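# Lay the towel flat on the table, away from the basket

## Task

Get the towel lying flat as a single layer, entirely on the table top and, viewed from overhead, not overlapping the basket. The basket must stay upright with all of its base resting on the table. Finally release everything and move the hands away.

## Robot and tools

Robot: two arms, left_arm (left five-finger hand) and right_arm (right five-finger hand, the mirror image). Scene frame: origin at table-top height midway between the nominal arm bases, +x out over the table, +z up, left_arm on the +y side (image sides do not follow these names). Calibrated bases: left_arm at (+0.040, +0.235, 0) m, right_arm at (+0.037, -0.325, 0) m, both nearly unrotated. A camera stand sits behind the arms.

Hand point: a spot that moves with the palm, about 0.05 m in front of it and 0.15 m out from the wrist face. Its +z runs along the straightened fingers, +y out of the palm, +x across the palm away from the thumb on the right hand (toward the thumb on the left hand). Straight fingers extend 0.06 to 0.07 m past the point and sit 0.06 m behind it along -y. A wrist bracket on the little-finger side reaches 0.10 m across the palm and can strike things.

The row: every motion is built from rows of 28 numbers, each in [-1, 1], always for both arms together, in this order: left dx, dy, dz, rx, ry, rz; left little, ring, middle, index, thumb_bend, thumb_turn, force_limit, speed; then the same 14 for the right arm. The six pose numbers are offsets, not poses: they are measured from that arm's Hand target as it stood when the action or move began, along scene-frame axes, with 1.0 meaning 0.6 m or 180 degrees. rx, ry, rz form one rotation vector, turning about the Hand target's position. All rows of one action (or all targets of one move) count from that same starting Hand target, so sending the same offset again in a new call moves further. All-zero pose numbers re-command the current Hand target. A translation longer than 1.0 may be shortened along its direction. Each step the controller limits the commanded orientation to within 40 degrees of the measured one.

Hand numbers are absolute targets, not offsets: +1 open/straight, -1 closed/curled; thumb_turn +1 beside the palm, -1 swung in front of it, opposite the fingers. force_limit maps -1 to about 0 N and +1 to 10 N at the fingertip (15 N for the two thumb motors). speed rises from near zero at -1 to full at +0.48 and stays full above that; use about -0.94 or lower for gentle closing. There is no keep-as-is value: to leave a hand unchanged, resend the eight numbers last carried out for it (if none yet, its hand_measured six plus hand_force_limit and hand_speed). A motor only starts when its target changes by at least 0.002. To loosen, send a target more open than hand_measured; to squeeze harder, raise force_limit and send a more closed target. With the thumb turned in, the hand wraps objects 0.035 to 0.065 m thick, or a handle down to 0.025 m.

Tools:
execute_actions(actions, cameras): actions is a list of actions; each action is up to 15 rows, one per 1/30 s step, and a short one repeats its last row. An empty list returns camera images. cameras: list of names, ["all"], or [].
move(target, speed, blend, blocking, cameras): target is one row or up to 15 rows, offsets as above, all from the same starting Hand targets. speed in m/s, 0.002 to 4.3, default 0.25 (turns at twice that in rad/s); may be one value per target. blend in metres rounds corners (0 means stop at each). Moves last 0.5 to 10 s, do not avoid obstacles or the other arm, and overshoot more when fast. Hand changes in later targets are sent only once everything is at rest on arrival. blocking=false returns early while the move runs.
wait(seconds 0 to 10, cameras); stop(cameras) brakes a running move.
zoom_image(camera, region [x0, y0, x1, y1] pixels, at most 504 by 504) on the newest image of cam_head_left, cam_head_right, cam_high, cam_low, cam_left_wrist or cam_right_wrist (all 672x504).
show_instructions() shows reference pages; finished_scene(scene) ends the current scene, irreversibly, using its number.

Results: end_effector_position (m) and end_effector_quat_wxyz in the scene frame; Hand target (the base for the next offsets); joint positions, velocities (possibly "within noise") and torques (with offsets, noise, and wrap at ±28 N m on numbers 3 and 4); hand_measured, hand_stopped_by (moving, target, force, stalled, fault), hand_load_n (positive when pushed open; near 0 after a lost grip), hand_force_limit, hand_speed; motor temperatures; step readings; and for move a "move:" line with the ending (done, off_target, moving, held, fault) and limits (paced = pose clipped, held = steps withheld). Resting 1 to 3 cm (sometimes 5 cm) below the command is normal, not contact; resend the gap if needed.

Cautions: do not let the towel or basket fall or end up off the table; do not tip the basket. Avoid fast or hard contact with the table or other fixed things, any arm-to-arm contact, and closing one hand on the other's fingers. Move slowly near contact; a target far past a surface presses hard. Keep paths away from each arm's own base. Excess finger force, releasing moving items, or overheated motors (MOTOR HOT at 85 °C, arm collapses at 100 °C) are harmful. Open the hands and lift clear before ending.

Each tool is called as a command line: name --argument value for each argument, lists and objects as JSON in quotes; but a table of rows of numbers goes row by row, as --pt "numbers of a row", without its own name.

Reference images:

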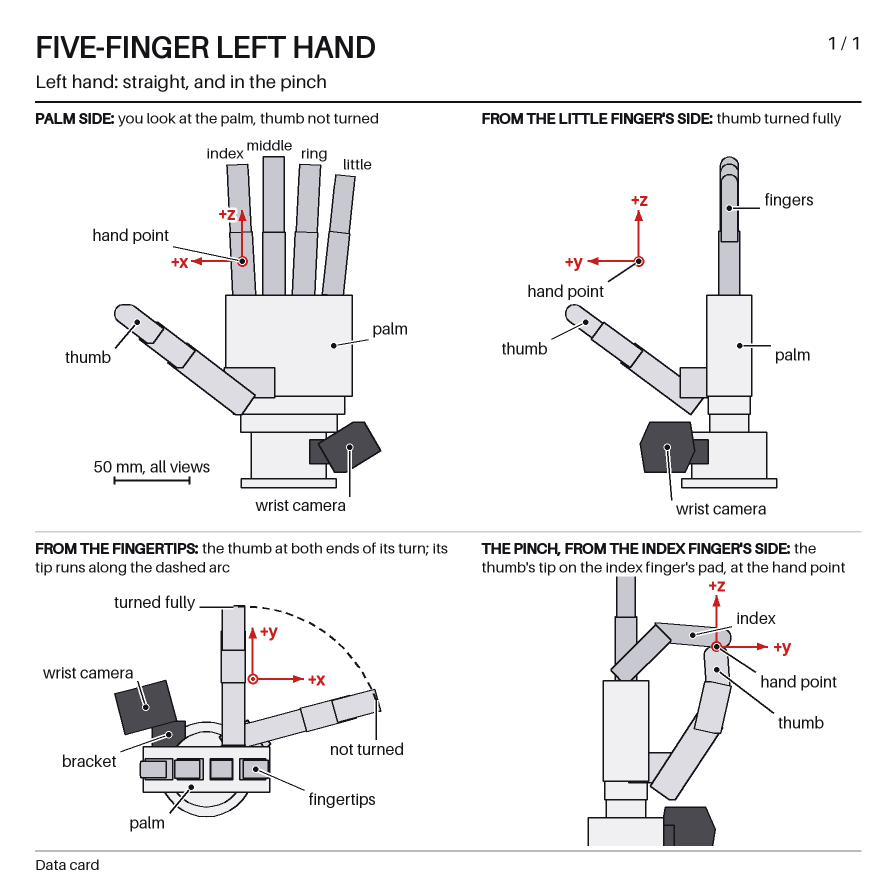

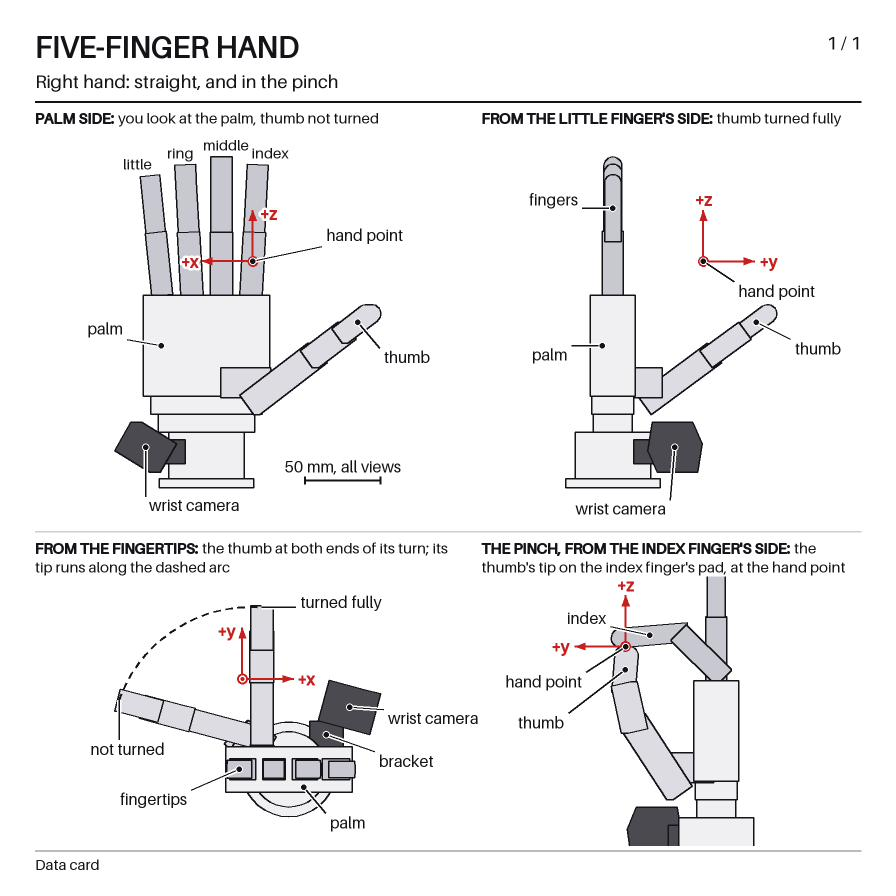

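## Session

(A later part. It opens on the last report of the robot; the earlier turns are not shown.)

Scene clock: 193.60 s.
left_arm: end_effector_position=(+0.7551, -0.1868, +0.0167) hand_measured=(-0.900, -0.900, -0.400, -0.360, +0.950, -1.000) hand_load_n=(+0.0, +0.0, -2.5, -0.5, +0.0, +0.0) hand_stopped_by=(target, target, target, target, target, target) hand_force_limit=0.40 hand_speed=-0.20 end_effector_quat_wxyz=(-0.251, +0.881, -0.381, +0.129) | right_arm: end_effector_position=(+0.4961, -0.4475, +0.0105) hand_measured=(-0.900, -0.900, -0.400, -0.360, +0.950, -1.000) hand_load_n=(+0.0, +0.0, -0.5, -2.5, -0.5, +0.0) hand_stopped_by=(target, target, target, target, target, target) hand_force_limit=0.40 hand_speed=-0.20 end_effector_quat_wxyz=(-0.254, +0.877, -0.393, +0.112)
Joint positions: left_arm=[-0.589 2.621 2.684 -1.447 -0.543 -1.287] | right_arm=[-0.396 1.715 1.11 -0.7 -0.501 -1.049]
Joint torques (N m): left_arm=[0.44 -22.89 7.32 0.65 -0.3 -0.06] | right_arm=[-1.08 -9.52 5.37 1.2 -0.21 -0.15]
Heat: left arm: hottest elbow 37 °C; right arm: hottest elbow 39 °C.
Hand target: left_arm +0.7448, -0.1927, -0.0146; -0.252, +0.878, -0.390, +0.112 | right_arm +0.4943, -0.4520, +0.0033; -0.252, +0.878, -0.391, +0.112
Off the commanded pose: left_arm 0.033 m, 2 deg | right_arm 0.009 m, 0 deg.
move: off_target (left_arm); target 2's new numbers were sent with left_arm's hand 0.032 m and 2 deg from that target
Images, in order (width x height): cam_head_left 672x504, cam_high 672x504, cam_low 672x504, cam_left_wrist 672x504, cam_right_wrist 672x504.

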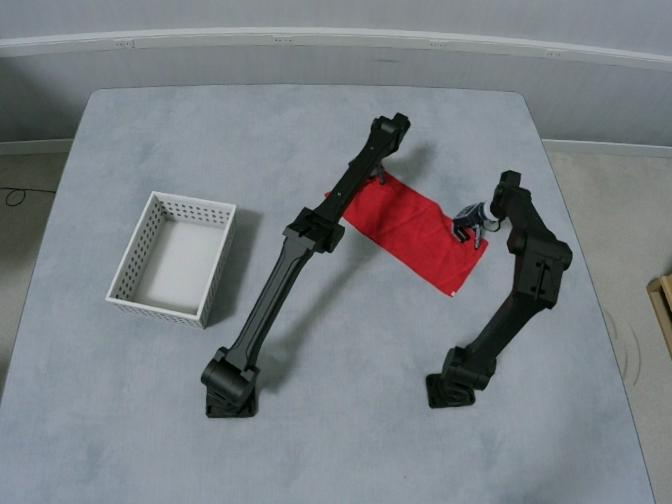

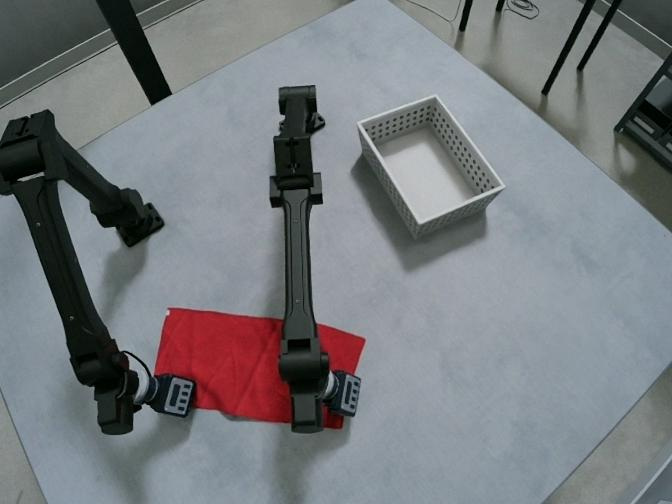

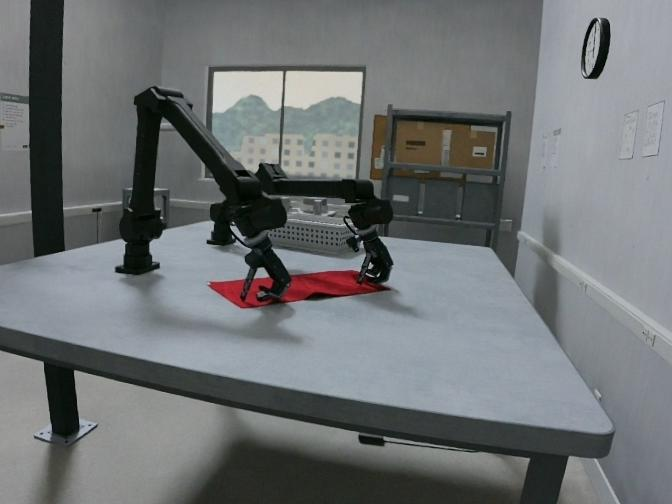

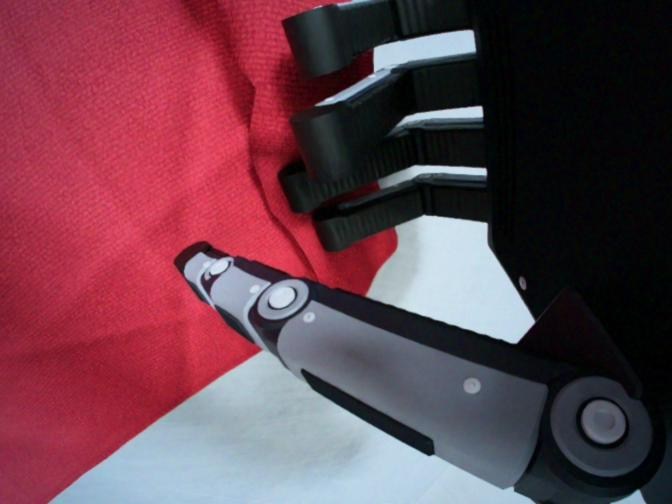

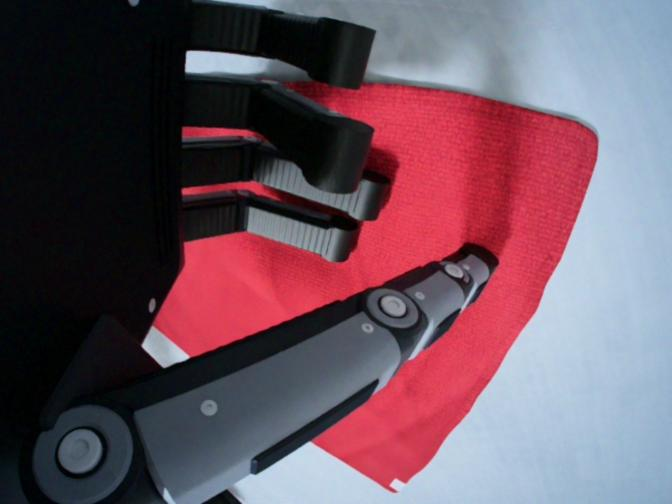

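move --pt "0 0 0.2 0 0 0 -0.9 -0.9 -0.4 -0.36 0.95 -1 0.4 -0.2 0 0.0 0.2 0 0 0 -0.9 -0.9 -0.4 -0.36 0.95 -1 0.4 -0.2" --pt "-0.1 0.3 0.28 0 0 0 -0.9 -0.9 -0.4 -0.36 0.95 -1 0.4 -0.2 0.0 -0.2 0.25 0 0 0 -0.9 -0.9 -0.4 -0.36 0.95 -1 0.4 -0.2" --speed '[0.2, 0.3]' --blend '[0.03, 0]' --cameras '["cam_high", "cam_low", "cam_head_left"]'

zoom_image --camera "cam_head_left" --region '[300, 140, 500, 310]'

zoom_image --camera "cam_high" --region '[130, 290, 390, 450]'

Scene clock: 197.47 s.
left_arm: end_effector_position=(+0.6863, -0.0070, +0.1585) hand_measured=(-0.900, -0.900, -0.400, -0.360, +0.950, -1.000) hand_load_n=(+0.0, +0.0, +0.0, +0.0, +0.0, +0.0) hand_stopped_by=(target, target, target, target, target, target) hand_force_limit=0.40 hand_speed=-0.20 end_effector_quat_wxyz=(-0.254, +0.881, -0.383, +0.112) | right_arm: end_effector_position=(+0.4805, -0.5624, +0.1408) hand_measured=(-0.900, -0.900, -0.400, -0.360, +0.950, -1.000) hand_load_n=(+0.0, +0.0, +0.0, +0.0, -0.5, +0.0) hand_stopped_by=(target, target, target, target, target, target) hand_force_limit=0.40 hand_speed=-0.20 end_effector_quat_wxyz=(-0.254, +0.875, -0.400, +0.096)
Joint positions: left_arm=[-0.413 1.995 1.94 -1.267 -0.509 -1.096] | right_arm=[-0.612 1.717 1.492 -1.233 -0.539 -1.287]
Joint torques (N m): left_arm=[0.97 -18.96 8.9 0.76 -0.16 0.06] | right_arm=[-0.32 -10.64 10.28 0.17 -0.38 -0.13]
Heat: left arm: hottest shoulder 37 °C; right arm: hottest elbow 39 °C.
Hand target: left_arm +0.6848, -0.0128, +0.1534; -0.252, +0.878, -0.391, +0.112 | right_arm +0.4943, -0.5720, +0.1532; -0.252, +0.878, -0.391, +0.112
Off the commanded pose: left_arm 0.008 m, 1 deg | right_arm 0.021 m, 2 deg.
elbow stopped short (left arm): the move would have taken joint 3 (elbow) straighter than the controller allows.
move: off_target (right_arm)
Images, in order (width x height): cam_head_left 672x504, cam_high 672x504, cam_low 672x504.

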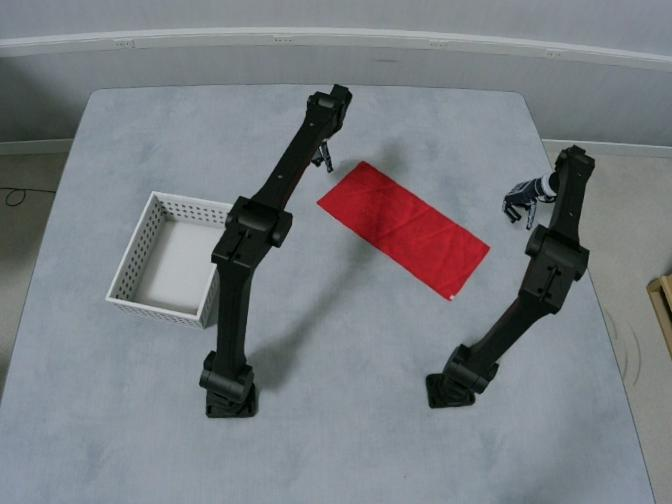

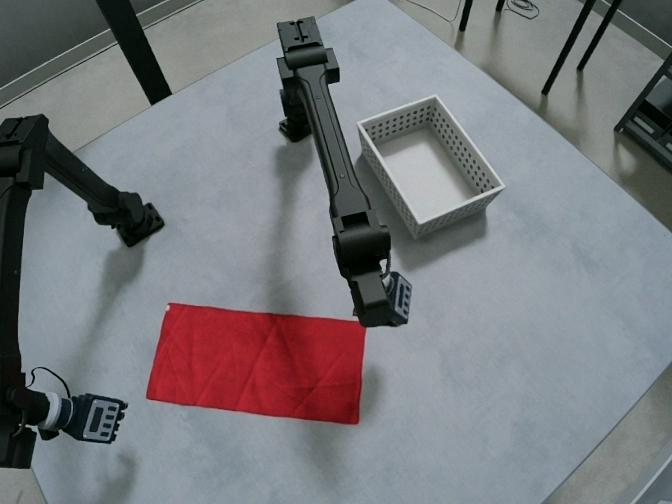

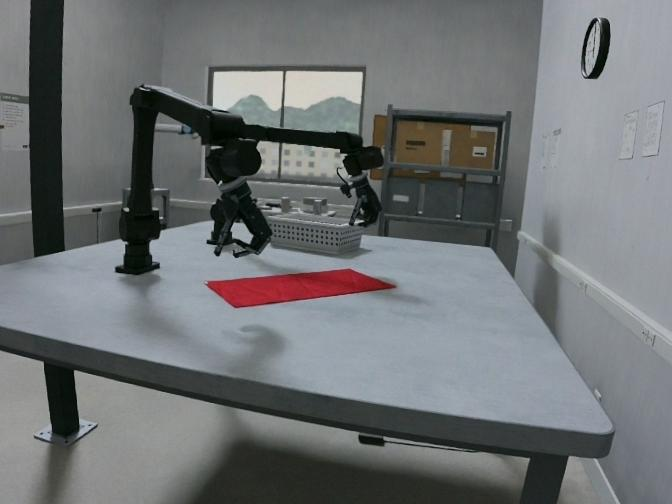

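Scaled by 2.520 from the camera's 672x504 image, which has a finer 960x720 frame.

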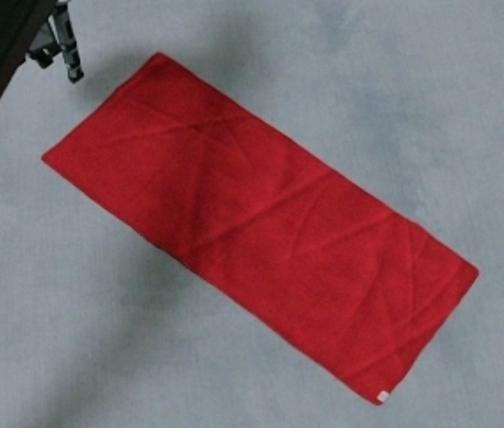

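Scaled by 1.938 from the camera's 672x504 image, which has a finer 960x720 frame.

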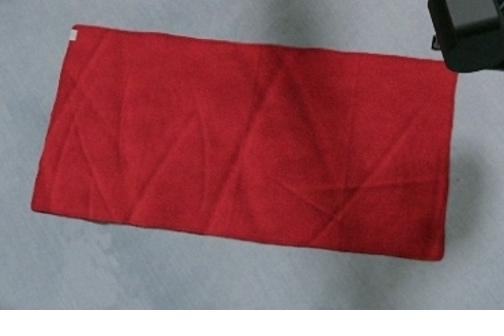

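zoom_image --camera "cam_high" --region '[150, 295, 270, 355]'

zoom_image --camera "cam_high" --region '[260, 300, 380, 360]'

zoom_image --camera "cam_low" --region '[195, 255, 405, 315]'

zoom_image --camera "cam_head_left" --region '[380, 230, 500, 310]'

Scaled by 4.200 from the camera's 672x504 image, which has a finer 960x720 frame.

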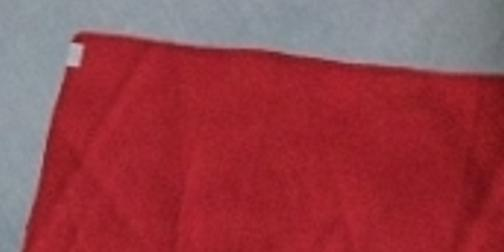

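Scaled by 4.200 from the camera's 672x504 image, which has a finer 960x720 frame.

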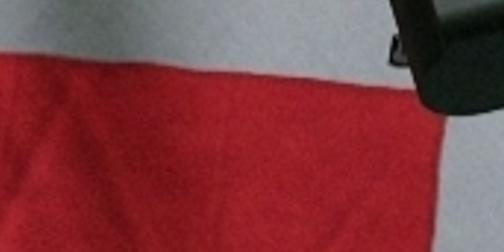

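Scaled by 2.400 from the camera's 672x504 image, which has a finer 960x720 frame.

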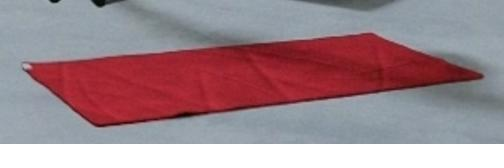

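Scaled by 4.200 from the camera's 672x504 image, which has a finer 960x720 frame.

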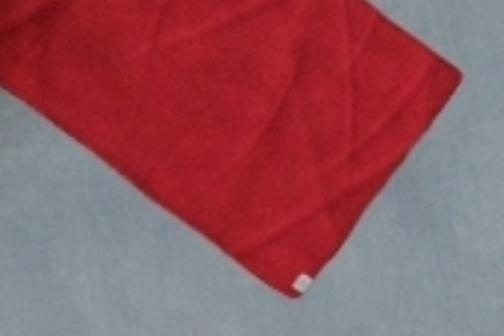

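move --pt "0.073 -0.27 -0.14 0 0 0 -0.1 -0.1 -0.1 -0.1 0.5 -1 0.2 0.4 -0.117 0.233 -0.14 0 0 0 -0.1 -0.1 -0.1 -0.1 0.5 -1 0.2 0.4" --pt "0.073 -0.27 -0.22 0 0 0 -0.1 -0.1 -0.1 -0.1 0.5 -1 0.2 0.4 -0.117 0.233 -0.205 0 0 0 -0.1 -0.1 -0.1 -0.1 0.5 -1 0.2 0.4" --speed '[0.3, 0.12]' --blend '[0.02, 0]' --cameras '["cam_high", "cam_left_wrist", "cam_right_wrist"]'

zoom_image --camera "cam_high" --region '[130, 290, 390, 450]'

Scene clock: 204.50 s.
left_arm: end_effector_position=(+0.7193, -0.1751, +0.0314) hand_measured=(-0.100, -0.100, -0.100, -0.100, +0.500, -1.000) hand_load_n=(+0.0, +0.0, -0.5, +0.0, +0.0, +0.0) hand_stopped_by=(target, target, target, target, target, target) hand_force_limit=0.20 hand_speed=0.40 end_effector_quat_wxyz=(-0.251, +0.875, -0.397, +0.113) | right_arm: end_effector_position=(+0.4205, -0.4335, +0.0329) hand_measured=(-0.100, -0.100, -0.100, -0.100, +0.500, -1.000) hand_load_n=(+0.0, +0.0, +0.0, +0.0, +0.0, +0.0) hand_stopped_by=(target, target, target, target, target, target) hand_force_limit=0.20 hand_speed=0.40 end_effector_quat_wxyz=(-0.252, +0.879, -0.390, +0.112)
Joint positions: left_arm=[-0.6 2.45 2.401 -1.368 -0.539 -1.273] | right_arm=[-0.433 1.509 0.923 -0.741 -0.507 -1.097]
Joint torques (N m): left_arm=[1.79 -21.01 13.33 -0.1 -0.42 -0.05] | right_arm=[0.21 -7.24 6.04 1.2 -0.19 0.13]
Heat: left arm: hottest elbow 37 °C; right arm: hottest elbow 40 °C.
Hand target: left_arm +0.7288, -0.1747, +0.0217; -0.252, +0.878, -0.390, +0.112 | right_arm +0.4242, -0.4321, +0.0303; -0.252, +0.878, -0.391, +0.112
Off the commanded pose: left_arm 0.014 m, 1 deg | right_arm 0.005 m, 0 deg.
move: off_target (left_arm)
Images, in order (width x height): cam_high 672x504, cam_left_wrist 672x504, cam_right_wrist 672x504.

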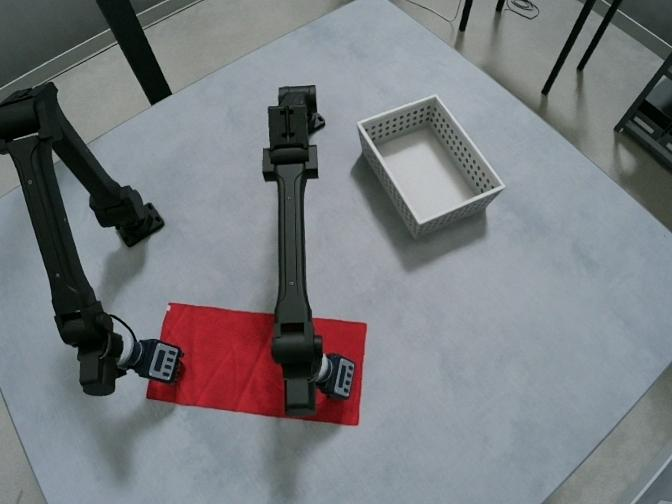

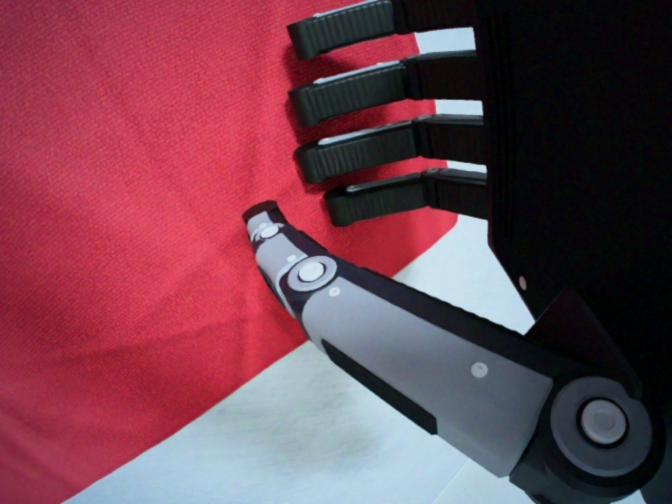

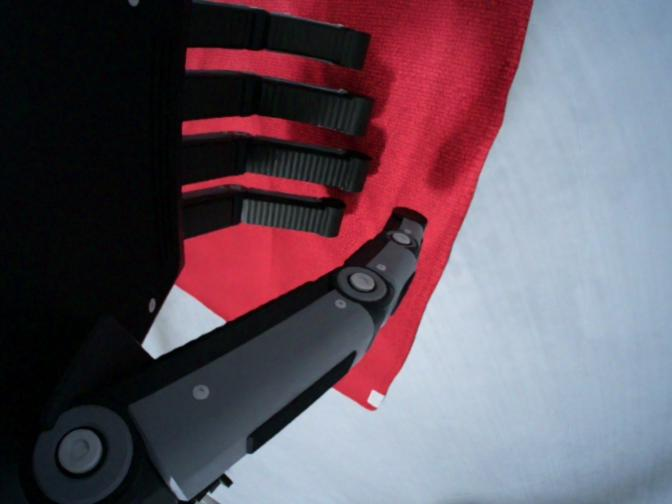

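Scaled by 1.938 from the camera's 672x504 image, which has a finer 960x720 frame.

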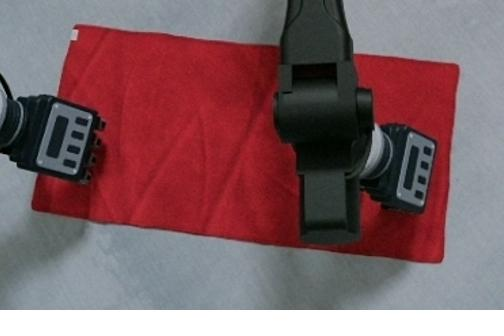

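move --pt "0 0 -0.055 0 0 0 -0.1 -0.1 -0.1 -0.1 0.5 -1 0.2 0.4 0 0 -0.055 0 0 0 -0.1 -0.1 -0.1 -0.1 0.5 -1 0.2 0.4" --pt "0.025 0.022 -0.055 0 0 0 -0.1 -0.1 -0.1 -0.1 0.5 -1 0.2 0.4 -0.035 -0.035 -0.055 0 0 0 -0.1 -0.1 -0.1 -0.1 0.5 -1 0.2 0.4" --pt "0.025 0.022 0.1 0 0 0 -0.1 -0.1 -0.1 -0.1 0.5 -1 0.2 0.4 -0.035 -0.035 0.1 0 0 0 -0.1 -0.1 -0.1 -0.1 0.5 -1 0.2 0.4" --pt "-0.15 0.3 0.2 0 0 0 -0.1 -0.1 -0.1 -0.1 0.5 -1 0.2 0.4 -0.05 -0.25 0.2 0 0 0 -0.1 -0.1 -0.1 -0.1 0.5 -1 0.2 0.4" --speed '[0.1, 0.1, 0.2, 0.3]' --blend '[0, 0, 0.03, 0]' --cameras '["cam_high", "cam_head_left", "cam_low"]'

zoom_image --camera "cam_head_left" --region '[300, 140, 500, 310]'

zoom_image --camera "cam_high" --region '[130, 290, 390, 450]'

zoom_image --camera "cam_low" --region '[195, 255, 405, 315]'

Scene clock: 209.63 s.
left_arm: end_effector_position=(+0.6387, +0.0058, +0.1470) hand_measured=(-0.100, -0.100, -0.100, -0.100, +0.500, -1.000) hand_load_n=(+0.0, +0.0, +0.0, +0.0, +0.0, +0.0) hand_stopped_by=(target, target, target, target, target, target) hand_force_limit=0.20 hand_speed=0.40 end_effector_quat_wxyz=(-0.253, +0.880, -0.386, +0.113) | right_arm: end_effector_position=(+0.3820, -0.5696, +0.1379) hand_measured=(-0.100, -0.100, -0.100, -0.100, +0.500, -1.000) hand_load_n=(+0.0, +0.0, +0.0, +0.0, +0.0, +0.0) hand_stopped_by=(target, target, target, target, target, target) hand_force_limit=0.20 hand_speed=0.40 end_effector_quat_wxyz=(-0.256, +0.875, -0.399, +0.097)
Joint positions: left_arm=[-0.425 1.859 1.703 -1.167 -0.51 -1.1] | right_arm=[-0.752 1.552 1.279 -1.27 -0.553 -1.452]
Joint torques (N m): left_arm=[1.61 -17.14 8.84 0.72 -0.22 0.06] | right_arm=[-0.56 -8.35 10 0.09 -0.39 -0.13]
Heat: left arm: hottest elbow 37 °C; right arm: hottest elbow 39 °C.
Hand target: left_arm +0.6388, +0.0054, +0.1417; -0.252, +0.878, -0.390, +0.112 | right_arm +0.3941, -0.5821, +0.1503; -0.252, +0.878, -0.391, +0.112
Off the commanded pose: left_arm 0.005 m, 1 deg | right_arm 0.021 m, 2 deg.
move: off_target (right_arm)
Images, in order (width x height): cam_head_left 672x504, cam_high 672x504, cam_low 672x504.

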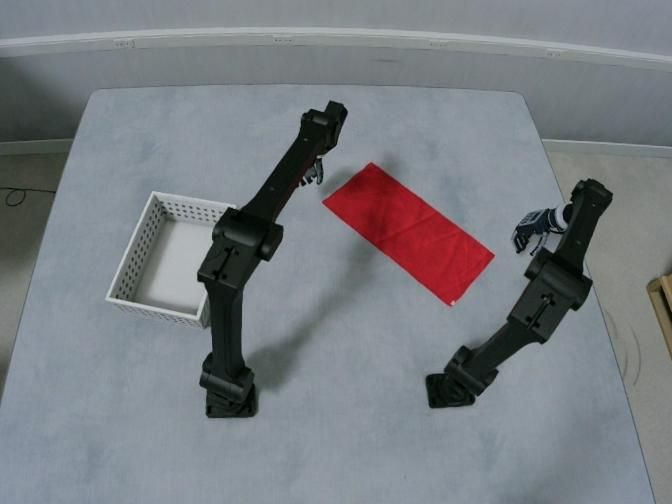

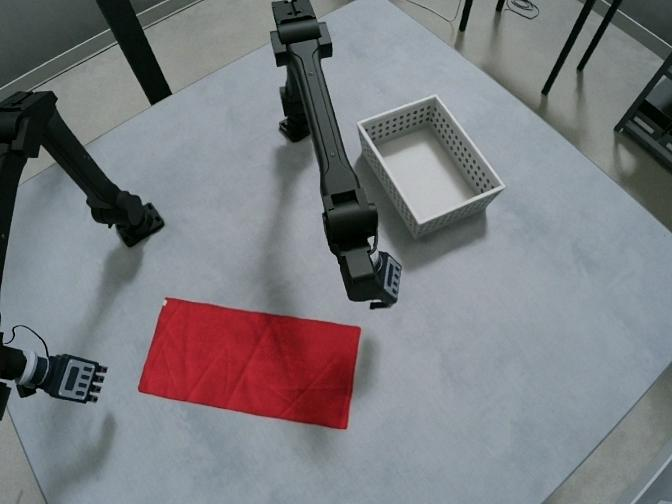

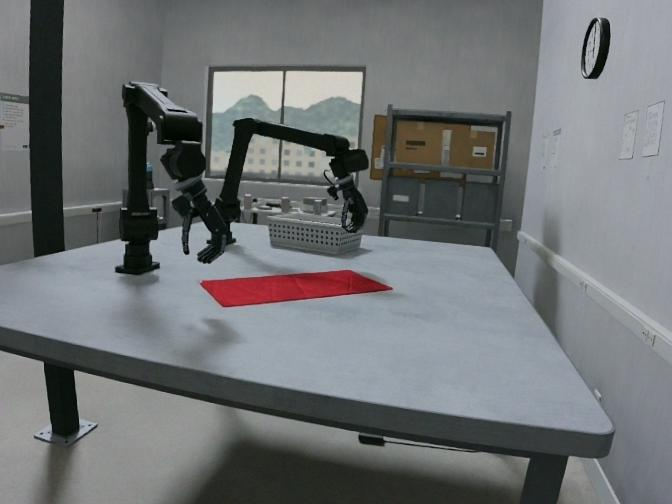

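Scaled by 2.520 from the camera's 672x504 image, which has a finer 960x720 frame.

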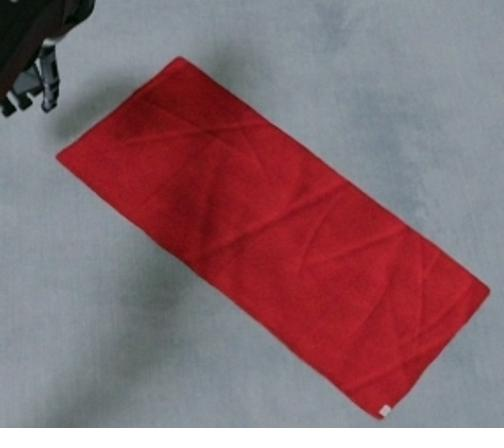

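Scaled by 1.938 from the camera's 672x504 image, which has a finer 960x720 frame.

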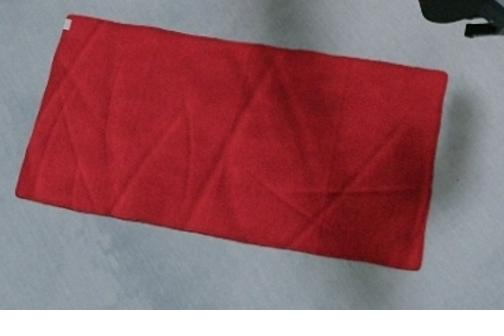

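Scaled by 2.400 from the camera's 672x504 image, which has a finer 960x720 frame.

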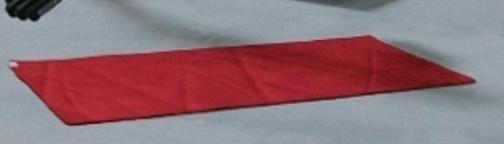

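move --target '[-0.1, 0.0, 0.15, 0, 0, 0, -0.1, -0.1, -0.1, -0.1, 0.5, -1, 0.2, 0.4, -0.05, -0.02, 0.1, 0, 0, 0, -0.1, -0.1, -0.1, -0.1, 0.5, -1, 0.2, 0.4]' --speed 0.25 --cameras '["cam_head_left"]'

Scene clock: 211.87 s.
left_arm: end_effector_position=(+0.5760, +0.0108, +0.2352) hand_measured=(-0.100, -0.100, -0.100, -0.100, +0.500, -1.000) hand_load_n=(+0.0, +0.0, +0.0, +0.0, +0.0, +0.0) hand_stopped_by=(target, target, target, target, target, target) hand_force_limit=0.20 hand_speed=0.40 end_effector_quat_wxyz=(-0.251, +0.878, -0.390, +0.115) | right_arm: end_effector_position=(+0.3558, -0.5828, +0.1903) hand_measured=(-0.100, -0.100, -0.100, -0.100, +0.500, -1.000) hand_load_n=(+0.0, +0.0, +0.0, +0.0, +0.0, +0.0) hand_stopped_by=(target, target, target, target, target, target) hand_force_limit=0.20 hand_speed=0.40 end_effector_quat_wxyz=(-0.260, +0.874, -0.400, +0.088)
Joint positions: left_arm=[-0.463 1.682 1.693 -1.348 -0.514 -1.133] | right_arm=[-0.814 1.521 1.381 -1.462 -0.555 -1.528]
Joint torques (N m): left_arm=[0.85 -12.63 11.03 -0.01 -0.47 -0.06] | right_arm=[-0.67 -9.58 10.02 -0.06 -0.4 -0.11]
Heat: left arm: hottest elbow 37 °C; right arm: hottest elbow 40 °C.
Hand target: left_arm +0.5787, +0.0053, +0.2316; -0.252, +0.878, -0.390, +0.112 | right_arm +0.3641, -0.5941, +0.2102; -0.252, +0.878, -0.391, +0.112
Off the commanded pose: left_arm 0.007 m, 0 deg | right_arm 0.024 m, 3 deg.
move: off_target (right_arm)
Images, in order (width x height): cam_head_left 672x504.

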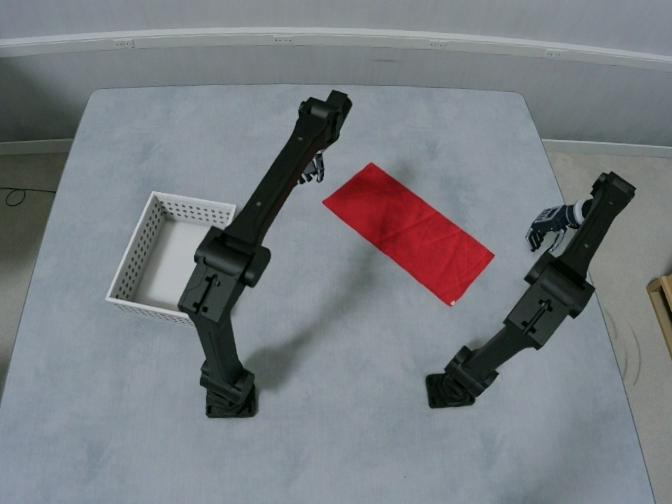

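finished_scene --scene 2

The scene is finished: the task was done.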